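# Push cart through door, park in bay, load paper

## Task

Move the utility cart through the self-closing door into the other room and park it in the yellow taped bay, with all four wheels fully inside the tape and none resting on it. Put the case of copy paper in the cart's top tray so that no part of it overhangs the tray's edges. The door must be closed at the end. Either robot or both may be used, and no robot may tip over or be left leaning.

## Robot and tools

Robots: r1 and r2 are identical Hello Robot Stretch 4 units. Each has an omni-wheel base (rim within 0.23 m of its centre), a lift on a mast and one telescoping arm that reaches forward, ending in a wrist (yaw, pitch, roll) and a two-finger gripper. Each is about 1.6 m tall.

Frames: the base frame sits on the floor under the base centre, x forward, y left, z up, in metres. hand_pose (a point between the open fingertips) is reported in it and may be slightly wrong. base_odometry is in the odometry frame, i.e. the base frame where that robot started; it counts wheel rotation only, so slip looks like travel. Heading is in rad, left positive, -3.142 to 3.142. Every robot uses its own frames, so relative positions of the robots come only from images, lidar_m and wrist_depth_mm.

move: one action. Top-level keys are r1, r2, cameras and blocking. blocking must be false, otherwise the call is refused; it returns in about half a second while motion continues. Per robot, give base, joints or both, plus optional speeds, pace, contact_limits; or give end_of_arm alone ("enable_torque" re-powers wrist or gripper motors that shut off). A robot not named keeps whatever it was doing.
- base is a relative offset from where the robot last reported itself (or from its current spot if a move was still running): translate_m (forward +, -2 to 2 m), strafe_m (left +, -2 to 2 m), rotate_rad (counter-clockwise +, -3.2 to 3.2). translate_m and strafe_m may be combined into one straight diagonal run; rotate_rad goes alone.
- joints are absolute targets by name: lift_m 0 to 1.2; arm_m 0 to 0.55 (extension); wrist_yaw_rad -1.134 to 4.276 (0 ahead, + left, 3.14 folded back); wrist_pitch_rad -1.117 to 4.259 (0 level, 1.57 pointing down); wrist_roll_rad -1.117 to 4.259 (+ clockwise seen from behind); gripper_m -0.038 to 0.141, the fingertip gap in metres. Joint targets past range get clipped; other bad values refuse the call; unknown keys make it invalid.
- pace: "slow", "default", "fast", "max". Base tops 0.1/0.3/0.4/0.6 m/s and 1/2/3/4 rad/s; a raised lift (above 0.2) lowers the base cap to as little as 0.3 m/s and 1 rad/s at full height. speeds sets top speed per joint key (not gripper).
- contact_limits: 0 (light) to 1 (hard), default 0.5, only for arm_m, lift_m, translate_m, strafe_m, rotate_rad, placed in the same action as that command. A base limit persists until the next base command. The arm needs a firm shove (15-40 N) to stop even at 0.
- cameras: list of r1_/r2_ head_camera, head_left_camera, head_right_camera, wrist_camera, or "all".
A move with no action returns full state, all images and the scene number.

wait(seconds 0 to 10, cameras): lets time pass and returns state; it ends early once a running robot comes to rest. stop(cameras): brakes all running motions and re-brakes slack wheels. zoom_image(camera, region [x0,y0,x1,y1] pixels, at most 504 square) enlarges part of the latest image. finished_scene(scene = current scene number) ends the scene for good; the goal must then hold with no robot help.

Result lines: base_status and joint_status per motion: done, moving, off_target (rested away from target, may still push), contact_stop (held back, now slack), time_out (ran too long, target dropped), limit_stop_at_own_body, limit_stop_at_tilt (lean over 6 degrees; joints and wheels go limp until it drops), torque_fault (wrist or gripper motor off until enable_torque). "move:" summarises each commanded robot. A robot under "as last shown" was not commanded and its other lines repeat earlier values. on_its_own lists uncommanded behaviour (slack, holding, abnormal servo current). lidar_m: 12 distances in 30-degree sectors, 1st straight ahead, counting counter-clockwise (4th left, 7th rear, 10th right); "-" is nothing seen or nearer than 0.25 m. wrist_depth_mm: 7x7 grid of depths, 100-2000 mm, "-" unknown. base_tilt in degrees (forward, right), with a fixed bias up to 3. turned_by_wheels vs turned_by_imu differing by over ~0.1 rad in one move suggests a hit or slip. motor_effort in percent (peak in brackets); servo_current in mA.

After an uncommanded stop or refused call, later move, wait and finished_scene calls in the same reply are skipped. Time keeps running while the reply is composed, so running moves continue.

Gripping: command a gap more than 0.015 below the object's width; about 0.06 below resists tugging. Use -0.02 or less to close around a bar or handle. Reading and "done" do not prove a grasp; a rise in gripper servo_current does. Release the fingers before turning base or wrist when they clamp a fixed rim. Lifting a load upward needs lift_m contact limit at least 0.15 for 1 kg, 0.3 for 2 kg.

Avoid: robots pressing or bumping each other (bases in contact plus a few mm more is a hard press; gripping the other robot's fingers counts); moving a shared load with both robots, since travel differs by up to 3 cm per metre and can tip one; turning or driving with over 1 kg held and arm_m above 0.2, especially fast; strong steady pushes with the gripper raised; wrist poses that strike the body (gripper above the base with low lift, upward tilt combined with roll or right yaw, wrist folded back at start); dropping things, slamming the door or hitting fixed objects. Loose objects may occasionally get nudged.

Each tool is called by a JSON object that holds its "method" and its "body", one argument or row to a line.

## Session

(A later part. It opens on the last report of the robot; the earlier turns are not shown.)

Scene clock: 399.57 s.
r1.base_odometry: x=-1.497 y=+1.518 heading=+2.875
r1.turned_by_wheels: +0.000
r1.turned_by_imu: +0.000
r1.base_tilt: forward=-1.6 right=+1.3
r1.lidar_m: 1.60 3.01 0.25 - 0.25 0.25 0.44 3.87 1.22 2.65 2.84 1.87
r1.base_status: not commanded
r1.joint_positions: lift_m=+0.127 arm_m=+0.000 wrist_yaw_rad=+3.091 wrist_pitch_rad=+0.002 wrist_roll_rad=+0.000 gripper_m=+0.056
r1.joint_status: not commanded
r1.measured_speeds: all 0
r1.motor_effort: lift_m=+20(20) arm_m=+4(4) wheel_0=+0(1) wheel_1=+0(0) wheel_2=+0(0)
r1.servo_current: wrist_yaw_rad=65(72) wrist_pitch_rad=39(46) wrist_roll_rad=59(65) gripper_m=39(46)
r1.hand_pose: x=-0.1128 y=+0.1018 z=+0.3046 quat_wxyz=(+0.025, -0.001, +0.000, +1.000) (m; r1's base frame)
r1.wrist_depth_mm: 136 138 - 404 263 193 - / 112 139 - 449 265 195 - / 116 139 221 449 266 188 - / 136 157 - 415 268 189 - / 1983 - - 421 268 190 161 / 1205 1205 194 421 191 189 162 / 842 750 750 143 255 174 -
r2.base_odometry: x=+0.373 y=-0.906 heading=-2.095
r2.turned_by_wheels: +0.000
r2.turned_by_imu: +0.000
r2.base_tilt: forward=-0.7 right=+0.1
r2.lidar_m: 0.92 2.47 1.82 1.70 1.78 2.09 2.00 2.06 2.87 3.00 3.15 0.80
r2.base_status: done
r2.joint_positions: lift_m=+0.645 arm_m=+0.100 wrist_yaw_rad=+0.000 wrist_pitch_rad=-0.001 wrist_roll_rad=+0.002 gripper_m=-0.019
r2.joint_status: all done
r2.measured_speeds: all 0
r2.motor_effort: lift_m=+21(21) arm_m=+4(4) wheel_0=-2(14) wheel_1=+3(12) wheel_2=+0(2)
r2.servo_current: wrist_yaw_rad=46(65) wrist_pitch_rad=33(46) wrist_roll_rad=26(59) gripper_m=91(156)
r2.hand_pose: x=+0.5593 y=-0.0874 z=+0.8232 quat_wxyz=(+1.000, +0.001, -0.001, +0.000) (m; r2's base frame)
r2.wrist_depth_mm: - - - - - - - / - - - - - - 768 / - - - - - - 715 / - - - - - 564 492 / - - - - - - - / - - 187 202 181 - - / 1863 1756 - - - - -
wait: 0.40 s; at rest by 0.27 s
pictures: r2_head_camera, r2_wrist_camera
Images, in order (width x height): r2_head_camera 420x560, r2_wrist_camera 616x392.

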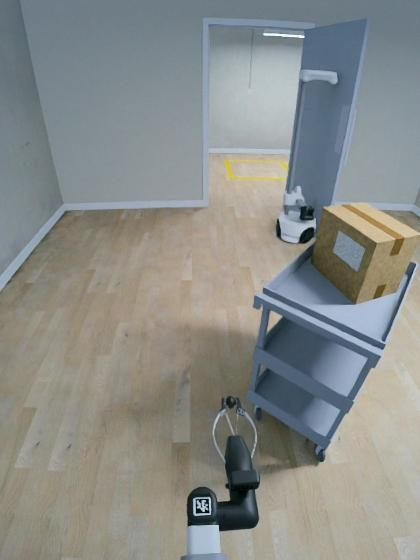

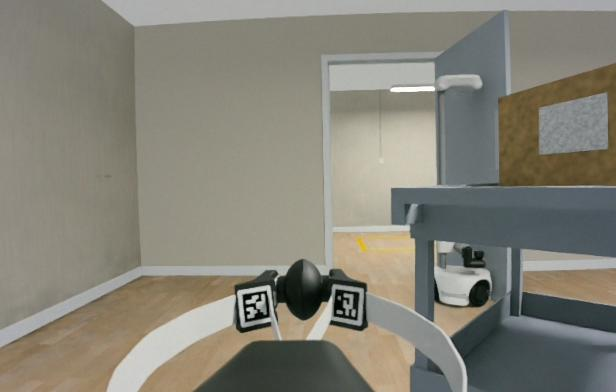

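{"method": "move", "body": {
  "blocking": false,
  "r2": {"base":{"translate_m":0.28},"joints":{"lift_m":0.678,"arm_m":0.22}}
}}

{"method": "wait", "body": {
  "seconds": 2.2
}}

{"method": "move", "body": {
  "blocking": false,
  "r2": {"base":{"strafe_m":-0.45},"pace":"slow"}
}}

{"method": "wait", "body": {
  "seconds": 5.5,
  "cameras": ["r1_head_camera","r2_head_camera","r2_wrist_camera"]
}}

Scene clock: 407.37 s.
move: r2 moving
r1: as last shown
r1.lidar_m: 1.61 3.00 0.25 - 0.25 0.25 0.43 3.83 1.20 2.65 2.85 1.85
r1.servo_current: wrist_yaw_rad=39(59) wrist_pitch_rad=46(46) wrist_roll_rad=39(59) gripper_m=39(46)
r1.wrist_depth_mm: 136 138 - 404 263 194 - / 112 139 - 445 265 196 - / 116 139 220 449 266 188 - / 137 156 - 415 268 189 - / 1983 - - 418 270 189 162 / 1205 1205 193 424 190 190 162 / 842 750 750 143 255 174 -
r2.base_odometry: x=+0.358 y=-0.933 heading=-2.095
r2.turned_by_wheels: +0.000
r2.turned_by_imu: +0.001
r2.base_tilt: forward=-0.6 right=+0.0
r2.lidar_m: 0.90 2.48 1.80 1.70 1.80 2.13 2.03 2.12 2.91 3.01 3.13 0.79
r2.base_status: translate_m moving
r2.joint_positions: lift_m=+0.674 arm_m=+0.151 wrist_yaw_rad=+0.000 wrist_pitch_rad=-0.001 wrist_roll_rad=+0.002 gripper_m=-0.019
r2.joint_status: lift_m moving; arm_m moving
r2.measured_speeds: translate_m=+0.121 strafe_m=+0.000 rotate_rad=+0.001 lift_m=+0.053 arm_m=+0.195 wrist_yaw_rad=+0.000 wrist_pitch_rad=+0.000 wrist_roll_rad=+0.000
r2.motor_effort: lift_m=+22(23) arm_m=+8(10) wheel_0=+4(9) wheel_1=+9(9) wheel_2=-12(12)
r2.servo_current: wrist_yaw_rad=52(59) wrist_pitch_rad=39(46) wrist_roll_rad=52(65) gripper_m=91(98)
r2.hand_pose: x=+0.6098 y=-0.0874 z=+0.8524 quat_wxyz=(+1.000, +0.001, -0.001, +0.000) (m; r2's base frame)
r2.wrist_depth_mm: - - - - - - - / - - - - - - - / - - - - - - 691 / - - - - - 788 676 / - - - - - 488 430 / - - 187 202 180 - - / 1863 1808 - - - - -
pictures: none

Scene clock: 409.27 s.
earlier move: r2 done
r1.base_odometry: x=-1.497 y=+1.518 heading=+2.875
r1.turned_by_wheels: +0.000
r1.turned_by_imu: +0.000
r1.base_tilt: forward=-1.6 right=+1.3
r1.lidar_m: 1.60 3.01 0.25 - 0.25 0.25 0.42 3.85 1.22 2.66 2.85 1.85
r1.base_status: not commanded
r1.joint_positions: lift_m=+0.127 arm_m=+0.000 wrist_yaw_rad=+3.091 wrist_pitch_rad=+0.002 wrist_roll_rad=+0.000 gripper_m=+0.056
r1.joint_status: not commanded
r1.measured_speeds: all 0
r1.motor_effort: lift_m=+20(20) arm_m=+4(4) wheel_0=+0(1) wheel_1=+0(0) wheel_2=+0(0)
r1.servo_current: wrist_yaw_rad=46(78) wrist_pitch_rad=39(52) wrist_roll_rad=59(65) gripper_m=39(46)
r1.hand_pose: x=-0.1128 y=+0.1018 z=+0.3046 quat_wxyz=(+0.025, -0.001, +0.000, +1.000) (m; r1's base frame)
r1.wrist_depth_mm: 136 138 - 407 263 194 - / 112 139 - 449 265 196 - / 116 139 220 449 267 188 - / 136 156 - 415 267 189 - / - - - 418 270 190 161 / 1205 1182 194 418 191 189 161 / 842 750 750 143 255 174 -
r2.base_odometry: x=+0.233 y=-1.148 heading=-2.095
r2.turned_by_wheels: +0.000
r2.turned_by_imu: +0.000
r2.base_tilt: forward=-0.7 right=+0.1
r2.lidar_m: 3.52 2.44 1.81 1.69 1.79 2.35 2.26 2.36 3.12 3.01 0.61 0.62
r2.base_status: done
r2.joint_positions: lift_m=+0.678 arm_m=+0.220 wrist_yaw_rad=+0.000 wrist_pitch_rad=-0.001 wrist_roll_rad=+0.002 gripper_m=-0.019
r2.joint_status: all done
r2.measured_speeds: all 0
r2.motor_effort: lift_m=+21(24) arm_m=+7(10) wheel_0=+2(12) wheel_1=+3(9) wheel_2=-5(13)
r2.servo_current: wrist_yaw_rad=46(65) wrist_pitch_rad=46(46) wrist_roll_rad=39(65) gripper_m=91(98)
r2.hand_pose: x=+0.6791 y=-0.0874 z=+0.8563 quat_wxyz=(+1.000, +0.001, -0.001, +0.000) (m; r2's base frame)
r2.wrist_depth_mm: - - - - - - - / - - - - - - - / - - - - - - - / - - - - - - - / - - - - - - 251 / - - 187 202 180 - 195 / 1983 1863 - - - 204 195
wait: 1.90 of 2.2 s (r2 has come to rest)
pictures: none

Scene clock: 409.77 s.
move: r2 moving
r1: as last shown
r1.lidar_m: 1.58 2.99 0.25 - 0.25 0.25 0.45 3.87 1.22 2.65 2.82 1.84
r1.servo_current: wrist_yaw_rad=39(59) wrist_pitch_rad=39(46) wrist_roll_rad=59(59) gripper_m=46(46)
r1.wrist_depth_mm: 136 138 - 404 262 194 - / 113 139 - 442 266 196 - / 116 139 221 449 266 188 - / 136 156 - 415 268 189 - / 1983 - - 415 270 190 161 / 1205 1229 193 418 191 189 161 / 842 759 750 143 254 175 -
r2.base_odometry: x=+0.221 y=-1.141 heading=-2.095
r2.turned_by_wheels: +0.000
r2.turned_by_imu: +0.000
r2.base_tilt: forward=-0.6 right=+0.1
r2.lidar_m: 3.53 2.47 1.83 1.70 1.80 2.35 2.27 2.34 3.11 2.99 0.61 0.59
r2.base_status: strafe_m moving
r2.joint_positions: lift_m=+0.678 arm_m=+0.220 wrist_yaw_rad=+0.000 wrist_pitch_rad=-0.001 wrist_roll_rad=+0.002 gripper_m=-0.019
r2.joint_status: not commanded
r2.measured_speeds: translate_m=+0.000 strafe_m=-0.057 rotate_rad=-0.002 lift_m=+0.000 arm_m=+0.000 wrist_yaw_rad=+0.000 wrist_pitch_rad=+0.000 wrist_roll_rad=+0.000
r2.motor_effort: lift_m=+21(21) arm_m=+7(7) wheel_0=+6(12) wheel_1=-6(8) wheel_2=-1(4)
r2.servo_current: wrist_yaw_rad=52(52) wrist_pitch_rad=33(46) wrist_roll_rad=52(52) gripper_m=91(98)
r2.hand_pose: x=+0.6791 y=-0.0874 z=+0.8563 quat_wxyz=(+1.000, +0.001, -0.001, +0.000) (m; r2's base frame)
r2.wrist_depth_mm: - - - - - - - / - - - - - - - / - - - - - - - / - - - - - - - / - - - - - - 272 / - - 187 201 180 206 192 / 1921 1808 - - - 202 199
pictures: none

Scene clock: 414.90 s.
earlier move: r2 done
r1.base_odometry: x=-1.497 y=+1.518 heading=+2.875
r1.turned_by_wheels: +0.000
r1.turned_by_imu: +0.000
r1.base_tilt: forward=-1.6 right=+1.3
r1.lidar_m: 1.42 2.99 0.25 - 0.25 0.25 0.45 3.85 1.22 2.67 2.85 3.75
r1.base_status: not commanded
r1.joint_positions: lift_m=+0.127 arm_m=+0.000 wrist_yaw_rad=+3.091 wrist_pitch_rad=+0.002 wrist_roll_rad=+0.000 gripper_m=+0.056
r1.joint_status: not commanded
r1.measured_speeds: all 0
r1.motor_effort: lift_m=+20(20) arm_m=+4(4) wheel_0=+0(1) wheel_1=+0(0) wheel_2=+0(0)
r1.servo_current: wrist_yaw_rad=65(72) wrist_pitch_rad=39(52) wrist_roll_rad=52(72) gripper_m=46(52)
r1.hand_pose: x=-0.1128 y=+0.1018 z=+0.3046 quat_wxyz=(+0.025, -0.001, +0.000, +1.000) (m; r1's base frame)
r1.wrist_depth_mm: 136 138 - 404 263 195 - / 112 139 - 445 265 196 - / 116 139 221 449 267 187 - / 136 156 - 415 268 189 - / 1983 - - 418 270 189 161 / 1182 1205 194 421 191 189 161 / 842 750 759 143 255 174 -
r2.base_odometry: x=-0.156 y=-0.923 heading=-2.095
r2.turned_by_wheels: +0.000
r2.turned_by_imu: +0.003
r2.base_tilt: forward=-0.7 right=+0.1
r2.lidar_m: 0.68 3.08 2.26 2.14 2.26 2.38 2.27 2.38 2.64 2.56 2.68 0.64
r2.base_status: done
r2.joint_positions: lift_m=+0.678 arm_m=+0.220 wrist_yaw_rad=+0.003 wrist_pitch_rad=-0.001 wrist_roll_rad=+0.002 gripper_m=-0.019
r2.joint_status: not commanded
r2.measured_speeds: all 0
r2.motor_effort: lift_m=+21(21) arm_m=+7(7) wheel_0=+5(22) wheel_1=-3(9) wheel_2=+2(4)
r2.servo_current: wrist_yaw_rad=46(78) wrist_pitch_rad=46(46) wrist_roll_rad=46(59) gripper_m=91(98)
r2.hand_pose: x=+0.6794 y=-0.0866 z=+0.8563 quat_wxyz=(+1.000, +0.001, -0.001, +0.001) (m; r2's base frame)
r2.wrist_depth_mm: - - - - - - - / - - - - - 559 462 / - - - - - 544 462 / - - - - - 554 462 / - - - - 227 255 455 / - - 188 201 182 201 232 / 1921 1661 - - - 120 -
wait: 5.13 of 5.5 s (r2 has come to rest)
pictures: r1_head_camera, r2_head_camera, r2_wrist_camera
Images, in order (width x height): r1_head_camera 420x560, r2_head_camera 420x560, r2_wrist_camera 616x392.

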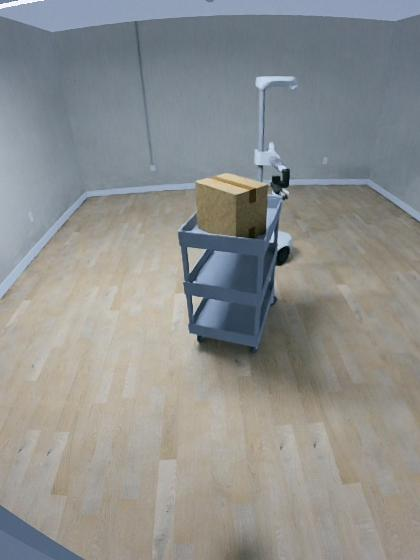

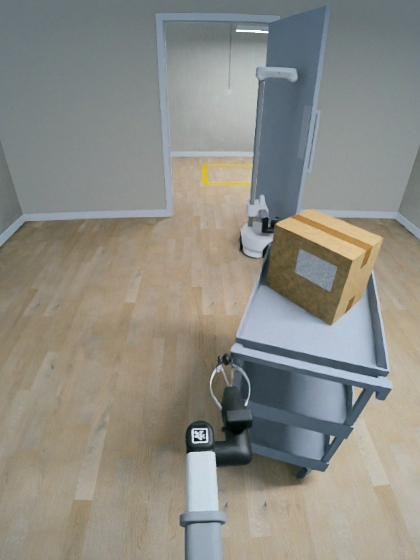

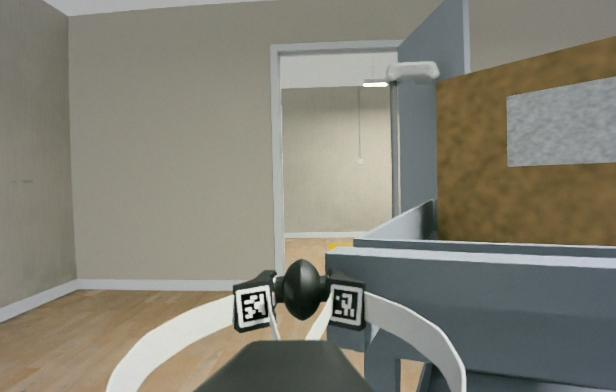

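{"method": "move", "body": {
  "blocking": false,
  "r2": {"base":{"translate_m":-0.35},"joints":{"arm_m":0.0},"pace":"fast"}
}}

{"method": "wait", "body": {
  "seconds": 1.8
}}

{"method": "move", "body": {
  "blocking": false,
  "r2": {"base":{"strafe_m":-1.42},"pace":"fast"}
}}

{"method": "wait", "body": {
  "seconds": 5
}}

{"method": "move", "body": {
  "blocking": false,
  "r2": {"base":{"translate_m":1.25},"joints":{"gripper_m":0.141},"pace":"fast"}
}}

{"method": "wait", "body": {
  "seconds": 4.8
}}

{"method": "wait", "body": {
  "seconds": 1,
  "cameras": ["r1_head_camera","r2_head_left_camera"]
}}

Scene clock: 429.00 s.
move: r2 moving
r1: as last shown
r1.lidar_m: 1.42 3.00 0.25 - 0.25 0.25 0.43 3.86 1.23 2.66 2.84 3.75
r1.motor_effort: lift_m=+20(20) arm_m=+4(4) wheel_0=-1(1) wheel_1=+0(0) wheel_2=+0(0)
r1.servo_current: wrist_yaw_rad=46(65) wrist_pitch_rad=46(46) wrist_roll_rad=52(65) gripper_m=33(46)
r1.wrist_depth_mm: 136 138 - 404 264 194 - / 112 138 - 445 265 195 - / 116 139 220 449 266 189 - / 137 156 - 418 268 189 - / 1921 - - 421 268 190 161 / 1205 1205 194 421 191 189 161 / 854 759 768 143 255 174 -
r2.base_odometry: x=-0.132 y=-0.882 heading=-2.095
r2.turned_by_wheels: +0.000
r2.turned_by_imu: +0.000
r2.base_tilt: forward=-0.6 right=+0.1
r2.lidar_m: 0.69 3.07 2.27 2.12 2.27 2.35 2.21 2.33 2.68 2.57 2.69 0.69
r2.base_status: translate_m moving
r2.joint_positions: lift_m=+0.678 arm_m=+0.144 wrist_yaw_rad=+0.003 wrist_pitch_rad=-0.001 wrist_roll_rad=+0.002 gripper_m=-0.019
r2.joint_status: arm_m moving
r2.measured_speeds: translate_m=-0.185 strafe_m=-0.001 rotate_rad=+0.001 lift_m=+0.000 arm_m=-0.292 wrist_yaw_rad=+0.000 wrist_pitch_rad=+0.000 wrist_roll_rad=+0.000
r2.motor_effort: lift_m=+21(21) arm_m=-9(11) wheel_0=-8(8) wheel_1=-9(10) wheel_2=+16(16)
r2.servo_current: wrist_yaw_rad=39(59) wrist_pitch_rad=39(46) wrist_roll_rad=39(59) gripper_m=85(91)
r2.hand_pose: x=+0.6037 y=-0.0866 z=+0.8563 quat_wxyz=(+1.000, +0.001, -0.001, +0.001) (m; r2's base frame)
r2.wrist_depth_mm: - - - - - - - / - - - - - 668 512 / - - - - - 609 517 / - - - - - 621 521 / - - - - 342 297 310 / - - 186 202 180 345 320 / 1863 1808 - - - - -
pictures: none

Scene clock: 430.73 s.
earlier move: r2 done
r1.base_odometry: x=-1.497 y=+1.518 heading=+2.875
r1.turned_by_wheels: +0.000
r1.turned_by_imu: +0.000
r1.base_tilt: forward=-1.6 right=+1.3
r1.lidar_m: 1.42 2.99 0.25 - 0.25 0.25 0.44 3.85 1.20 2.65 2.84 3.73
r1.base_status: not commanded
r1.joint_positions: lift_m=+0.127 arm_m=+0.000 wrist_yaw_rad=+3.091 wrist_pitch_rad=+0.002 wrist_roll_rad=+0.000 gripper_m=+0.056
r1.joint_status: not commanded
r1.measured_speeds: all 0
r1.motor_effort: lift_m=+20(20) arm_m=+4(4) wheel_0=+0(1) wheel_1=+0(0) wheel_2=+0(0)
r1.servo_current: wrist_yaw_rad=46(65) wrist_pitch_rad=52(52) wrist_roll_rad=59(65) gripper_m=46(46)
r1.hand_pose: x=-0.1128 y=+0.1018 z=+0.3046 quat_wxyz=(+0.025, -0.001, +0.000, +1.000) (m; r1's base frame)
r1.wrist_depth_mm: 136 138 - 407 264 195 - / 112 139 - 445 266 195 - / 116 139 220 449 267 188 - / 136 156 - 415 268 189 - / - - - 418 268 190 161 / 1205 1205 193 418 190 190 161 / 854 750 759 143 255 174 -
r2.base_odometry: x=+0.019 y=-0.620 heading=-2.095
r2.turned_by_wheels: +0.000
r2.turned_by_imu: +0.000
r2.base_tilt: forward=-0.6 right=+0.1
r2.lidar_m: 0.98 3.06 2.28 2.15 2.26 2.02 1.92 2.02 2.64 2.56 2.67 0.98
r2.base_status: done
r2.joint_positions: lift_m=+0.678 arm_m=+0.000 wrist_yaw_rad=+0.003 wrist_pitch_rad=-0.001 wrist_roll_rad=+0.002 gripper_m=-0.019
r2.joint_status: all done
r2.measured_speeds: all 0
r2.motor_effort: lift_m=+21(21) arm_m=-7(12) wheel_0=-2(10) wheel_1=-3(10) wheel_2=+2(16)
r2.servo_current: wrist_yaw_rad=46(59) wrist_pitch_rad=39(46) wrist_roll_rad=33(59) gripper_m=85(91)
r2.hand_pose: x=+0.4597 y=-0.0867 z=+0.8563 quat_wxyz=(+1.000, +0.001, -0.001, +0.001) (m; r2's base frame)
r2.wrist_depth_mm: - - - - - - - / - - - - - - - / - - - - 1160 976 - / - - - - 1118 991 - / - - - - - - - / - - 187 202 169 - - / 1921 1808 - - - - 1661
wait: 1.73 of 1.8 s (r2 has come to rest)
pictures: none

Scene clock: 431.23 s.
move: r2 moving
r1: as last shown
r1.lidar_m: 1.41 2.97 0.25 - 0.25 0.25 0.45 3.87 1.23 2.65 2.83 3.74
r1.motor_effort: lift_m=+20(20) arm_m=+4(4) wheel_0=+0(0) wheel_1=+0(0) wheel_2=+0(0)
r1.servo_current: wrist_yaw_rad=46(72) wrist_pitch_rad=39(52) wrist_roll_rad=46(72) gripper_m=39(46)
r1.wrist_depth_mm: 136 138 - 407 263 194 - / 112 139 - 445 264 195 - / 116 139 221 449 266 188 - / 136 157 - 415 267 189 - / 1921 - - 418 268 189 161 / 1205 1182 194 421 191 190 161 / 866 759 750 143 256 174 -
r2.base_odometry: x=-0.029 y=-0.593 heading=-2.095
r2.turned_by_wheels: +0.000
r2.turned_by_imu: +0.000
r2.base_tilt: forward=-0.7 right=+0.1
r2.lidar_m: 0.97 3.13 2.31 2.21 2.35 2.00 1.94 2.04 2.62 2.48 2.62 0.95
r2.base_status: strafe_m moving
r2.joint_positions: lift_m=+0.678 arm_m=+0.000 wrist_yaw_rad=+0.003 wrist_pitch_rad=-0.001 wrist_roll_rad=+0.002 gripper_m=-0.019
r2.joint_status: not commanded
r2.measured_speeds: translate_m=+0.000 strafe_m=-0.212 rotate_rad=-0.001 lift_m=+0.000 arm_m=+0.000 wrist_yaw_rad=+0.000 wrist_pitch_rad=+0.000 wrist_roll_rad=+0.000
r2.motor_effort: lift_m=+21(21) arm_m=-7(7) wheel_0=+13(15) wheel_1=-13(15) wheel_2=-1(1)
r2.servo_current: wrist_yaw_rad=46(52) wrist_pitch_rad=33(46) wrist_roll_rad=46(52) gripper_m=85(91)
r2.hand_pose: x=+0.4597 y=-0.0867 z=+0.8563 quat_wxyz=(+1.000, +0.001, -0.001, +0.001) (m; r2's base frame)
r2.wrist_depth_mm: - - - - - - - / - - - - - - - / - - - - 1118 991 - / - - - - 1098 1008 - / - - - - - - - / - - 187 201 169 1229 - / 1863 1863 - - - - 1756
pictures: none

Scene clock: 435.50 s.
earlier move: r2 done
r1.base_odometry: x=-1.497 y=+1.518 heading=+2.875
r1.turned_by_wheels: +0.000
r1.turned_by_imu: +0.000
r1.base_tilt: forward=-1.6 right=+1.3
r1.lidar_m: 1.43 2.72 0.25 - 0.25 0.25 0.42 3.86 1.23 2.64 2.83 3.73
r1.base_status: not commanded
r1.joint_positions: lift_m=+0.127 arm_m=+0.000 wrist_yaw_rad=+3.091 wrist_pitch_rad=+0.002 wrist_roll_rad=+0.000 gripper_m=+0.056
r1.joint_status: not commanded
r1.measured_speeds: all 0
r1.motor_effort: lift_m=+20(20) arm_m=+4(4) wheel_0=+0(1) wheel_1=+0(0) wheel_2=+0(0)
r1.servo_current: wrist_yaw_rad=46(72) wrist_pitch_rad=39(52) wrist_roll_rad=33(72) gripper_m=39(52)
r1.hand_pose: x=-0.1128 y=+0.1018 z=+0.3046 quat_wxyz=(+0.025, -0.001, +0.000, +1.000) (m; r1's base frame)
r1.wrist_depth_mm: 137 138 - 404 264 194 - / 112 139 - 449 266 196 - / 116 139 221 452 267 188 - / 136 156 - 415 268 189 - / - - - 415 268 190 162 / 1182 1182 194 424 191 190 161 / 842 750 750 143 256 174 -
r2.base_odometry: x=-1.210 y=+0.091 heading=-2.095
r2.turned_by_wheels: +0.000
r2.turned_by_imu: -0.001
r2.base_tilt: forward=-0.7 right=+0.0
r2.lidar_m: 2.91 1.23 1.25 3.56 2.73 2.03 1.95 1.62 1.19 1.12 1.22 1.66
r2.base_status: done
r2.joint_positions: lift_m=+0.678 arm_m=+0.000 wrist_yaw_rad=+0.003 wrist_pitch_rad=-0.001 wrist_roll_rad=+0.002 gripper_m=-0.019
r2.joint_status: not commanded
r2.measured_speeds: all 0
r2.motor_effort: lift_m=+21(21) arm_m=-7(7) wheel_0=+2(15) wheel_1=+0(15) wheel_2=+0(2)
r2.servo_current: wrist_yaw_rad=52(65) wrist_pitch_rad=39(46) wrist_roll_rad=39(59) gripper_m=85(98)
r2.hand_pose: x=+0.4597 y=-0.0867 z=+0.8563 quat_wxyz=(+1.000, +0.001, -0.001, +0.001) (m; r2's base frame)
r2.wrist_depth_mm: - - - - - - - / - - - - - - - / - - - - - - - / - - - - - - - / - - - - - - - / - - 186 202 180 - - / 1921 1808 - - - 1661 1708
wait: 4.27 of 5 s (r2 has come to rest)
pictures: none

Scene clock: 436.00 s.
move: r2 moving
r1: as last shown
r1.lidar_m: 1.40 2.69 0.25 - 0.25 0.25 0.42 3.86 1.22 2.64 2.85 3.74
r1.servo_current: wrist_yaw_rad=39(59) wrist_pitch_rad=39(46) wrist_roll_rad=26(59) gripper_m=39(46)
r1.wrist_depth_mm: 136 138 - 407 264 194 - / 112 138 - 449 267 196 - / 116 139 222 452 267 188 - / 136 157 - 415 268 189 - / - - - 415 268 190 161 / 1205 1205 194 421 191 190 161 / 842 750 759 143 256 174 -
r2.base_odometry: x=-1.234 y=+0.050 heading=-2.095
r2.turned_by_wheels: +0.000
r2.turned_by_imu: +0.000
r2.base_tilt: forward=-0.7 right=+0.1
r2.lidar_m: 2.88 1.21 1.23 3.56 2.80 2.06 1.99 1.61 1.20 1.14 1.21 1.66
r2.base_status: translate_m moving
r2.joint_positions: lift_m=+0.678 arm_m=+0.000 wrist_yaw_rad=+0.003 wrist_pitch_rad=-0.001 wrist_roll_rad=+0.002 gripper_m=+0.005
r2.joint_status: gripper_m moving
r2.measured_speeds: translate_m=+0.184 strafe_m=-0.002 rotate_rad=+0.000 lift_m=+0.000 arm_m=+0.000 wrist_yaw_rad=+0.000 wrist_pitch_rad=+0.000 wrist_roll_rad=+0.000
r2.motor_effort: lift_m=+21(21) arm_m=-6(7) wheel_0=+5(11) wheel_1=+9(9) wheel_2=-14(16)
r2.servo_current: wrist_yaw_rad=39(52) wrist_pitch_rad=39(46) wrist_roll_rad=59(59) gripper_m=98(104)
r2.hand_pose: x=+0.4597 y=-0.0867 z=+0.8563 quat_wxyz=(+1.000, +0.001, -0.001, +0.001) (m; r2's base frame)
r2.wrist_depth_mm: - - - - - - - / - - - - - - - / - - - - - - - / - - - - - - - / - - - - - - - / 1366 - 189 193 183 - - / 1756 1708 1661 - - 1808 1661
pictures: none

Scene clock: 439.97 s.
earlier move: r2 done
r1.base_odometry: x=-1.497 y=+1.518 heading=+2.875
r1.turned_by_wheels: +0.000
r1.turned_by_imu: +0.000
r1.base_tilt: forward=-1.6 right=+1.3
r1.lidar_m: 1.41 1.58 0.25 - 0.25 0.25 0.43 3.85 1.21 2.65 2.84 3.73
r1.base_status: not commanded
r1.joint_positions: lift_m=+0.127 arm_m=+0.000 wrist_yaw_rad=+3.091 wrist_pitch_rad=+0.002 wrist_roll_rad=+0.000 gripper_m=+0.056
r1.joint_status: not commanded
r1.measured_speeds: all 0
r1.motor_effort: lift_m=+20(20) arm_m=+4(4) wheel_0=+0(1) wheel_1=+0(0) wheel_2=+0(0)
r1.servo_current: wrist_yaw_rad=52(78) wrist_pitch_rad=46(52) wrist_roll_rad=46(65) gripper_m=39(52)
r1.hand_pose: x=-0.1128 y=+0.1018 z=+0.3046 quat_wxyz=(+0.025, -0.001, +0.000, +1.000) (m; r1's base frame)
r1.wrist_depth_mm: 136 138 - 407 263 194 - / 112 138 - 445 265 195 - / 116 139 220 452 267 188 - / 137 157 - 413 270 189 - / 1983 - - 418 270 190 161 / 1182 1205 193 424 191 190 161 / 842 741 759 143 254 174 -
r2.base_odometry: x=-1.836 y=-0.991 heading=-2.095
r2.turned_by_wheels: +0.000
r2.turned_by_imu: +0.002
r2.base_tilt: forward=-0.7 right=+0.1
r2.lidar_m: 1.78 1.68 0.68 0.69 0.89 3.33 3.23 1.66 1.20 1.15 1.23 1.73
r2.base_status: done
r2.joint_positions: lift_m=+0.678 arm_m=+0.000 wrist_yaw_rad=+0.003 wrist_pitch_rad=-0.001 wrist_roll_rad=+0.002 gripper_m=+0.141
r2.joint_status: all done
r2.measured_speeds: all 0
r2.motor_effort: lift_m=+20(21) arm_m=-7(7) wheel_0=+2(13) wheel_1=+2(9) wheel_2=-2(16)
r2.servo_current: wrist_yaw_rad=39(72) wrist_pitch_rad=39(46) wrist_roll_rad=46(59) gripper_m=52(124)
r2.hand_pose: x=+0.4597 y=-0.0867 z=+0.8563 quat_wxyz=(+1.000, +0.001, -0.001, +0.001) (m; r2's base frame)
r2.wrist_depth_mm: - - - - - - - / - - - - - - - / - - - - - - - / - - - - - - - / - - - - - - - / - 1430 - - - - - / 1921 1430 - - 1863 1756 1618
wait: 3.97 of 4.8 s (r2 has come to rest)
pictures: none

Scene clock: 440.97 s.
r1.base_odometry: x=-1.497 y=+1.518 heading=+2.875
r1.turned_by_wheels: +0.000
r1.turned_by_imu: +0.000
r1.base_tilt: forward=-1.6 right=+1.3
r1.lidar_m: 1.40 1.55 0.25 - 0.25 0.25 0.44 3.86 1.21 2.61 2.86 3.71
r1.base_status: not commanded
r1.joint_positions: lift_m=+0.127 arm_m=+0.000 wrist_yaw_rad=+3.091 wrist_pitch_rad=+0.002 wrist_roll_rad=+0.000 gripper_m=+0.056
r1.joint_status: not commanded
r1.measured_speeds: all 0
r1.motor_effort: lift_m=+20(20) arm_m=+4(4) wheel_0=+0(1) wheel_1=+0(0) wheel_2=+0(0)
r1.servo_current: wrist_yaw_rad=59(78) wrist_pitch_rad=33(52) wrist_roll_rad=39(65) gripper_m=39(52)
r1.hand_pose: x=-0.1128 y=+0.1018 z=+0.3046 quat_wxyz=(+0.025, -0.001, +0.000, +1.000) (m; r1's base frame)
r1.wrist_depth_mm: 136 139 - 410 265 194 - / 112 139 - 445 265 195 - / 116 139 220 452 267 188 - / 136 157 - 413 267 189 - / 1983 - - 415 270 189 161 / 1182 1205 194 418 191 190 161 / 842 750 750 143 255 174 -
r2.base_odometry: x=-1.836 y=-0.991 heading=-2.095
r2.turned_by_wheels: +0.000
r2.turned_by_imu: +0.000
r2.base_tilt: forward=-0.7 right=+0.1
r2.lidar_m: 1.76 1.72 0.67 0.70 0.87 3.29 3.26 1.63 1.22 1.15 1.19 1.70
r2.base_status: done
r2.joint_positions: lift_m=+0.678 arm_m=+0.000 wrist_yaw_rad=+0.003 wrist_pitch_rad=-0.001 wrist_roll_rad=+0.002 gripper_m=+0.141
r2.joint_status: all done
r2.measured_speeds: all 0
r2.motor_effort: lift_m=+21(21) arm_m=-6(7) wheel_0=+2(13) wheel_1=+3(9) wheel_2=-2(16)
r2.servo_current: wrist_yaw_rad=39(72) wrist_pitch_rad=39(46) wrist_roll_rad=39(59) gripper_m=52(124)
r2.hand_pose: x=+0.4597 y=-0.0867 z=+0.8563 quat_wxyz=(+1.000, +0.001, -0.001, +0.001) (m; r2's base frame)
r2.wrist_depth_mm: - - - - - - - / - - - - - - - / - - - - - - - / - - - - - - - / - - - - - - - / - 1430 - - - - - / 1921 1430 1983 - 1863 1756 1661
wait: 1.00 s; at rest by 0.27 s
pictures: r1_head_camera, r2_head_left_camera
Images, in order (width x height): r1_head_camera 420x560, r2_head_left_camera 420x672.

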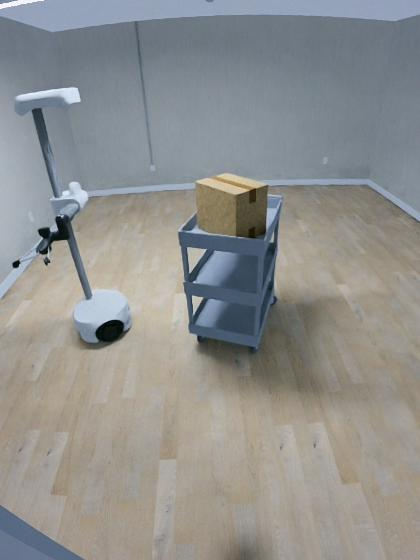

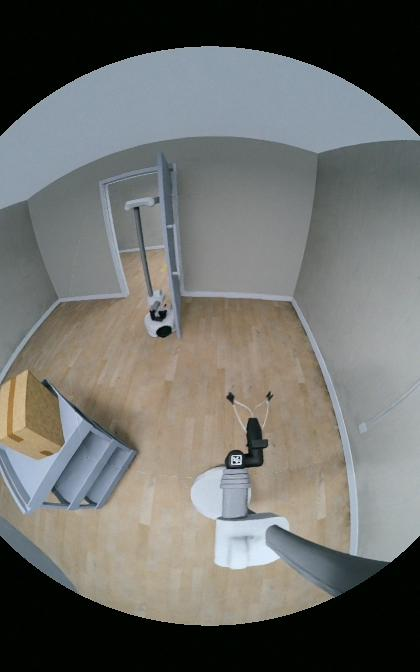

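{"method": "move", "body": {
  "blocking": false,
  "r2": {"base":{"rotate_rad":1.57}}
}}

{"method": "wait", "body": {
  "seconds": 3
}}

{"method": "wait", "body": {
  "seconds": 0.4,
  "cameras": ["r2_head_camera","r2_wrist_camera"]
}}

Scene clock: 449.77 s.
move: r2 moving
r1: as last shown
r1.lidar_m: 1.42 1.55 0.25 - 0.25 0.25 0.41 3.83 1.22 2.65 2.83 3.74
r1.servo_current: wrist_yaw_rad=52(72) wrist_pitch_rad=52(52) wrist_roll_rad=39(59) gripper_m=52(52)
r1.wrist_depth_mm: 136 138 - 404 264 193 - / 112 139 - 445 266 195 - / 116 139 220 445 266 189 - / 136 157 - 418 267 189 - / 1983 - - 415 268 189 161 / 1205 1205 194 427 190 190 161 / 842 759 759 143 256 174 -
r2.base_odometry: x=-1.836 y=-0.991 heading=-1.844
r2.turned_by_wheels: +0.251
r2.turned_by_imu: +0.244
r2.base_tilt: forward=-0.7 right=+0.1
r2.lidar_m: 1.70 3.10 0.68 0.74 3.71 3.20 2.42 1.35 1.17 1.15 1.38 2.35
r2.base_status: rotate_rad moving
r2.joint_positions: lift_m=+0.678 arm_m=+0.000 wrist_yaw_rad=+0.002 wrist_pitch_rad=-0.001 wrist_roll_rad=+0.002 gripper_m=+0.141
r2.joint_status: not commanded
r2.measured_speeds: translate_m=-0.001 strafe_m=-0.002 rotate_rad=+0.969 lift_m=+0.000 arm_m=+0.000 wrist_yaw_rad=+0.000 wrist_pitch_rad=+0.000 wrist_roll_rad=+0.000
r2.motor_effort: lift_m=+21(21) arm_m=-7(7) wheel_0=-6(12) wheel_1=-10(10) wheel_2=-11(11)
r2.servo_current: wrist_yaw_rad=52(65) wrist_pitch_rad=46(52) wrist_roll_rad=46(52) gripper_m=46(52)
r2.hand_pose: x=+0.4597 y=-0.0867 z=+0.8563 quat_wxyz=(+1.000, +0.001, -0.001, +0.001) (m; r2's base frame)
r2.wrist_depth_mm: - - - - - - - / - - - - - - - / - - - - - - - / - - - - - - - / - - - - - - - / - - 1537 - - - - / 1921 1863 1618 - 1921 1756 1863
pictures: none

Scene clock: 451.33 s.
earlier move: r2 done
r1.base_odometry: x=-1.497 y=+1.518 heading=+2.875
r1.turned_by_wheels: +0.000
r1.turned_by_imu: +0.000
r1.base_tilt: forward=-1.6 right=+1.3
r1.lidar_m: 1.41 1.65 0.25 - 0.25 0.25 0.42 3.86 1.23 2.70 2.81 3.73
r1.base_status: not commanded
r1.joint_positions: lift_m=+0.127 arm_m=+0.000 wrist_yaw_rad=+3.091 wrist_pitch_rad=+0.002 wrist_roll_rad=+0.000 gripper_m=+0.056
r1.joint_status: not commanded
r1.measured_speeds: all 0
r1.motor_effort: lift_m=+20(20) arm_m=+4(4) wheel_0=+0(1) wheel_1=+0(0) wheel_2=+0(0)
r1.servo_current: wrist_yaw_rad=52(72) wrist_pitch_rad=46(52) wrist_roll_rad=52(65) gripper_m=39(52)
r1.hand_pose: x=-0.1128 y=+0.1018 z=+0.3046 quat_wxyz=(+0.025, -0.001, +0.000, +1.000) (m; r1's base frame)
r1.wrist_depth_mm: 136 138 - 404 263 194 - / 112 139 - 449 265 195 - / 116 140 220 452 267 188 - / 137 157 - 415 270 189 - / 1921 - - 415 268 190 161 / 1160 1205 193 418 191 190 161 / 854 750 768 143 254 174 -
r2.base_odometry: x=-1.835 y=-0.991 heading=-0.526
r2.turned_by_wheels: +1.318
r2.turned_by_imu: +1.283
r2.base_tilt: forward=-0.7 right=+0.1
r2.lidar_m: 0.68 0.87 3.34 3.18 1.67 1.22 1.16 1.21 1.68 2.61 1.69 0.70
r2.base_status: done
r2.joint_positions: lift_m=+0.678 arm_m=+0.000 wrist_yaw_rad=+0.002 wrist_pitch_rad=-0.001 wrist_roll_rad=+0.002 gripper_m=+0.141
r2.joint_status: not commanded
r2.measured_speeds: all 0
r2.motor_effort: lift_m=+21(21) arm_m=-7(7) wheel_0=-3(12) wheel_1=-5(10) wheel_2=-4(12)
r2.servo_current: wrist_yaw_rad=46(65) wrist_pitch_rad=46(52) wrist_roll_rad=46(59) gripper_m=46(59)
r2.hand_pose: x=+0.4597 y=-0.0867 z=+0.8563 quat_wxyz=(+1.000, +0.001, -0.001, +0.001) (m; r2's base frame)
r2.wrist_depth_mm: - - - - - - - / - - - 554 - - - / - - - 544 621 - - / - - - 539 621 - - / - 603 539 484 439 - - / - 647 196 - 198 424 - / 1921 1808 891 - - 1756 1808
wait: 1.57 of 3 s (r2 has come to rest)
pictures: none

Scene clock: 451.73 s.
r1.base_odometry: x=-1.497 y=+1.518 heading=+2.875
r1.turned_by_wheels: +0.000
r1.turned_by_imu: +0.000
r1.base_tilt: forward=-1.6 right=+1.3
r1.lidar_m: 1.40 1.64 0.25 - 0.25 0.25 0.43 3.84 1.21 2.64 2.84 3.75
r1.base_status: not commanded
r1.joint_positions: lift_m=+0.127 arm_m=+0.000 wrist_yaw_rad=+3.091 wrist_pitch_rad=+0.002 wrist_roll_rad=+0.000 gripper_m=+0.056
r1.joint_status: not commanded
r1.measured_speeds: all 0
r1.motor_effort: lift_m=+20(20) arm_m=+4(4) wheel_0=+0(1) wheel_1=+0(0) wheel_2=+0(0)
r1.servo_current: wrist_yaw_rad=33(72) wrist_pitch_rad=46(52) wrist_roll_rad=52(65) gripper_m=39(52)
r1.hand_pose: x=-0.1128 y=+0.1018 z=+0.3046 quat_wxyz=(+0.025, -0.001, +0.000, +1.000) (m; r1's base frame)
r1.wrist_depth_mm: 136 138 - 407 264 194 - / 112 139 - 442 266 196 - / 116 139 221 449 267 188 - / 137 157 - 418 270 189 - / 1921 - - 418 268 190 161 / 1229 1205 193 421 190 190 161 / 842 750 750 143 256 175 -
r2.base_odometry: x=-1.835 y=-0.991 heading=-0.526
r2.turned_by_wheels: +0.000
r2.turned_by_imu: +0.000
r2.base_tilt: forward=-0.7 right=+0.1
r2.lidar_m: 0.70 0.85 3.33 3.20 1.70 1.24 1.14 1.24 1.68 2.59 1.71 0.68
r2.base_status: done
r2.joint_positions: lift_m=+0.678 arm_m=+0.000 wrist_yaw_rad=+0.002 wrist_pitch_rad=-0.001 wrist_roll_rad=+0.002 gripper_m=+0.141
r2.joint_status: not commanded
r2.measured_speeds: all 0
r2.motor_effort: lift_m=+21(21) arm_m=-7(7) wheel_0=-3(12) wheel_1=-4(10) wheel_2=-4(12)
r2.servo_current: wrist_yaw_rad=39(65) wrist_pitch_rad=39(52) wrist_roll_rad=52(59) gripper_m=46(59)
r2.hand_pose: x=+0.4597 y=-0.0867 z=+0.8563 quat_wxyz=(+1.000, +0.001, -0.001, +0.001) (m; r2's base frame)
r2.wrist_depth_mm: - - - - - - - / - - - 549 - - - / - - - 544 621 - - / - - - 544 627 - - / - 603 539 477 442 - - / - 654 196 - 198 424 - / 1983 1808 891 - - 1756 1808
wait: 0.40 s; at rest by 0.27 s
pictures: r2_head_camera, r2_wrist_camera
Images, in order (width x height): r2_head_camera 420x560, r2_wrist_camera 616x392.

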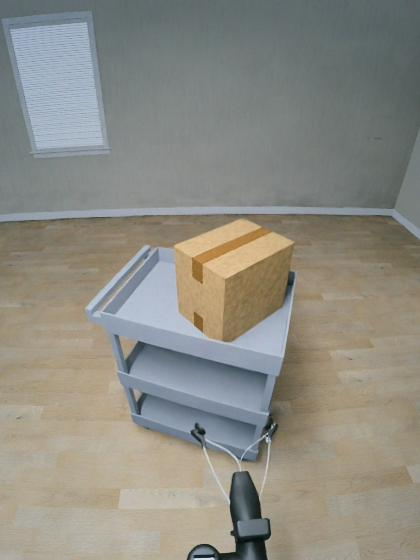

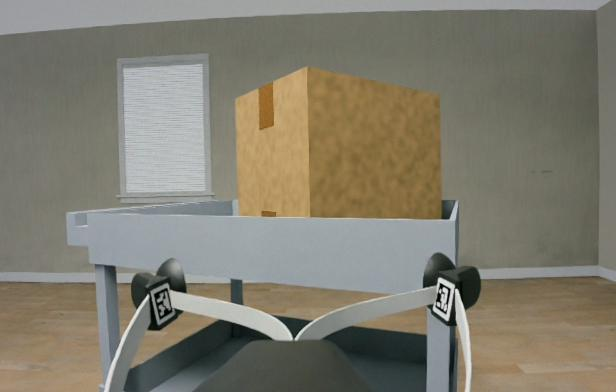

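{"method": "move", "body": {
  "blocking": false,
  "r2": {"base":{"translate_m":0.68},"pace":"slow"}
}}

{"method": "wait", "body": {
  "seconds": 7.6,
  "cameras": ["r1_head_camera","r2_head_camera","r2_wrist_camera"]
}}

Scene clock: 458.57 s.
move: r2 moving
r1: as last shown
r1.base_tilt: forward=-1.5 right=+1.3
r1.lidar_m: 1.39 1.66 0.25 - 0.27 0.25 0.42 3.86 1.20 2.68 2.84 3.73
r1.servo_current: wrist_yaw_rad=65(65) wrist_pitch_rad=39(52) wrist_roll_rad=46(52) gripper_m=39(46)
r1.wrist_depth_mm: 136 138 - 407 262 194 - / 112 139 - 445 266 195 - / 116 139 221 449 267 188 - / 136 156 - 415 267 189 - / 1983 - - 418 268 189 161 / 1229 1182 194 421 190 190 160 / 842 759 741 143 255 175 -
r2.base_odometry: x=-1.825 y=-0.998 heading=-0.526
r2.turned_by_wheels: +0.000
r2.turned_by_imu: +0.001
r2.base_tilt: forward=-0.7 right=+0.1
r2.lidar_m: 0.66 0.84 3.30 3.18 1.69 1.23 1.18 1.25 1.71 1.76 1.73 0.68
r2.base_status: translate_m moving
r2.joint_positions: lift_m=+0.678 arm_m=+0.000 wrist_yaw_rad=+0.002 wrist_pitch_rad=-0.001 wrist_roll_rad=+0.002 gripper_m=+0.141
r2.joint_status: not commanded
r2.measured_speeds: translate_m=+0.049 strafe_m=-0.001 rotate_rad=+0.000 lift_m=+0.000 arm_m=+0.000 wrist_yaw_rad=+0.000 wrist_pitch_rad=+0.000 wrist_roll_rad=+0.000
r2.motor_effort: lift_m=+20(21) arm_m=-7(7) wheel_0=+5(8) wheel_1=+5(6) wheel_2=-9(11)
r2.servo_current: wrist_yaw_rad=39(59) wrist_pitch_rad=39(46) wrist_roll_rad=33(59) gripper_m=52(52)
r2.hand_pose: x=+0.4597 y=-0.0867 z=+0.8563 quat_wxyz=(+1.000, +0.001, -0.001, +0.001) (m; r2's base frame)
r2.wrist_depth_mm: - - - - - - - / - - - 544 661 - - / - - - 539 615 - - / - - 1060 535 615 - - / - 597 525 469 430 - - / - 640 217 - 212 415 - / 1921 1863 891 - - 1756 1808
pictures: none

Scene clock: 466.13 s.
earlier move: r2 done
r1.base_odometry: x=-1.497 y=+1.518 heading=+2.875
r1.turned_by_wheels: +0.000
r1.turned_by_imu: +0.000
r1.base_tilt: forward=-1.6 right=+1.3
r1.lidar_m: 1.36 2.98 0.25 - 0.25 0.25 0.44 3.85 1.21 2.66 2.85 1.40
r1.base_status: not commanded
r1.joint_positions: lift_m=+0.127 arm_m=+0.000 wrist_yaw_rad=+3.091 wrist_pitch_rad=+0.002 wrist_roll_rad=+0.000 gripper_m=+0.056
r1.joint_status: not commanded
r1.measured_speeds: all 0
r1.motor_effort: lift_m=+20(20) arm_m=+4(4) wheel_0=+0(1) wheel_1=+0(0) wheel_2=+0(0)
r1.servo_current: wrist_yaw_rad=46(72) wrist_pitch_rad=39(52) wrist_roll_rad=46(72) gripper_m=46(52)
r1.hand_pose: x=-0.1128 y=+0.1018 z=+0.3046 quat_wxyz=(+0.025, -0.001, +0.000, +1.000) (m; r1's base frame)
r1.wrist_depth_mm: 136 139 - 407 263 194 - / 112 139 - 449 267 195 - / 116 140 220 449 266 189 - / 136 157 - 418 268 189 - / - - - 418 268 190 160 / 1205 1205 193 421 190 190 161 / 842 759 750 143 256 174 -
r2.base_odometry: x=-1.248 y=-1.333 heading=-0.526
r2.turned_by_wheels: +0.000
r2.turned_by_imu: +0.000
r2.base_tilt: forward=-0.7 right=+0.1
r2.lidar_m: 0.46 0.46 3.33 3.20 2.66 1.93 1.83 1.91 2.61 1.59 2.83 0.48
r2.base_status: done
r2.joint_positions: lift_m=+0.678 arm_m=+0.000 wrist_yaw_rad=-0.003 wrist_pitch_rad=-0.001 wrist_roll_rad=+0.002 gripper_m=+0.141
r2.joint_status: not commanded
r2.measured_speeds: all 0
r2.motor_effort: lift_m=+21(21) arm_m=+4(7) wheel_0=+3(11) wheel_1=+4(8) wheel_2=-6(15)
r2.servo_current: wrist_yaw_rad=52(65) wrist_pitch_rad=39(52) wrist_roll_rad=46(65) gripper_m=52(59)
r2.hand_pose: x=+0.4590 y=-0.0883 z=+0.8563 quat_wxyz=(+1.000, +0.001, -0.001, -0.001) (m; r2's base frame)
r2.wrist_depth_mm: - - - - 327 290 - / - - - 379 330 293 - / - - - 384 334 294 - / - - - 387 336 296 - / 327 436 242 242 239 238 236 / 247 245 243 241 240 237 237 / - 246 244 - 241 240 -
wait: 7.57 of 7.6 s (r2 has come to rest)
pictures: r1_head_camera, r2_head_camera, r2_wrist_camera
Images, in order (width x height): r1_head_camera 420x560, r2_head_camera 420x560, r2_wrist_camera 616x392.

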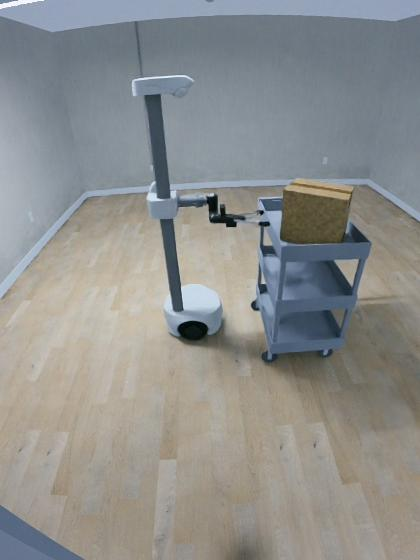

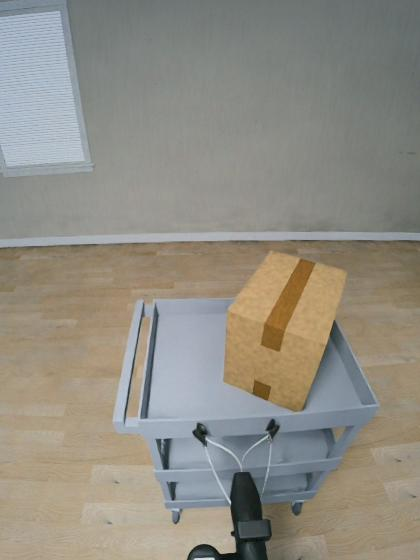

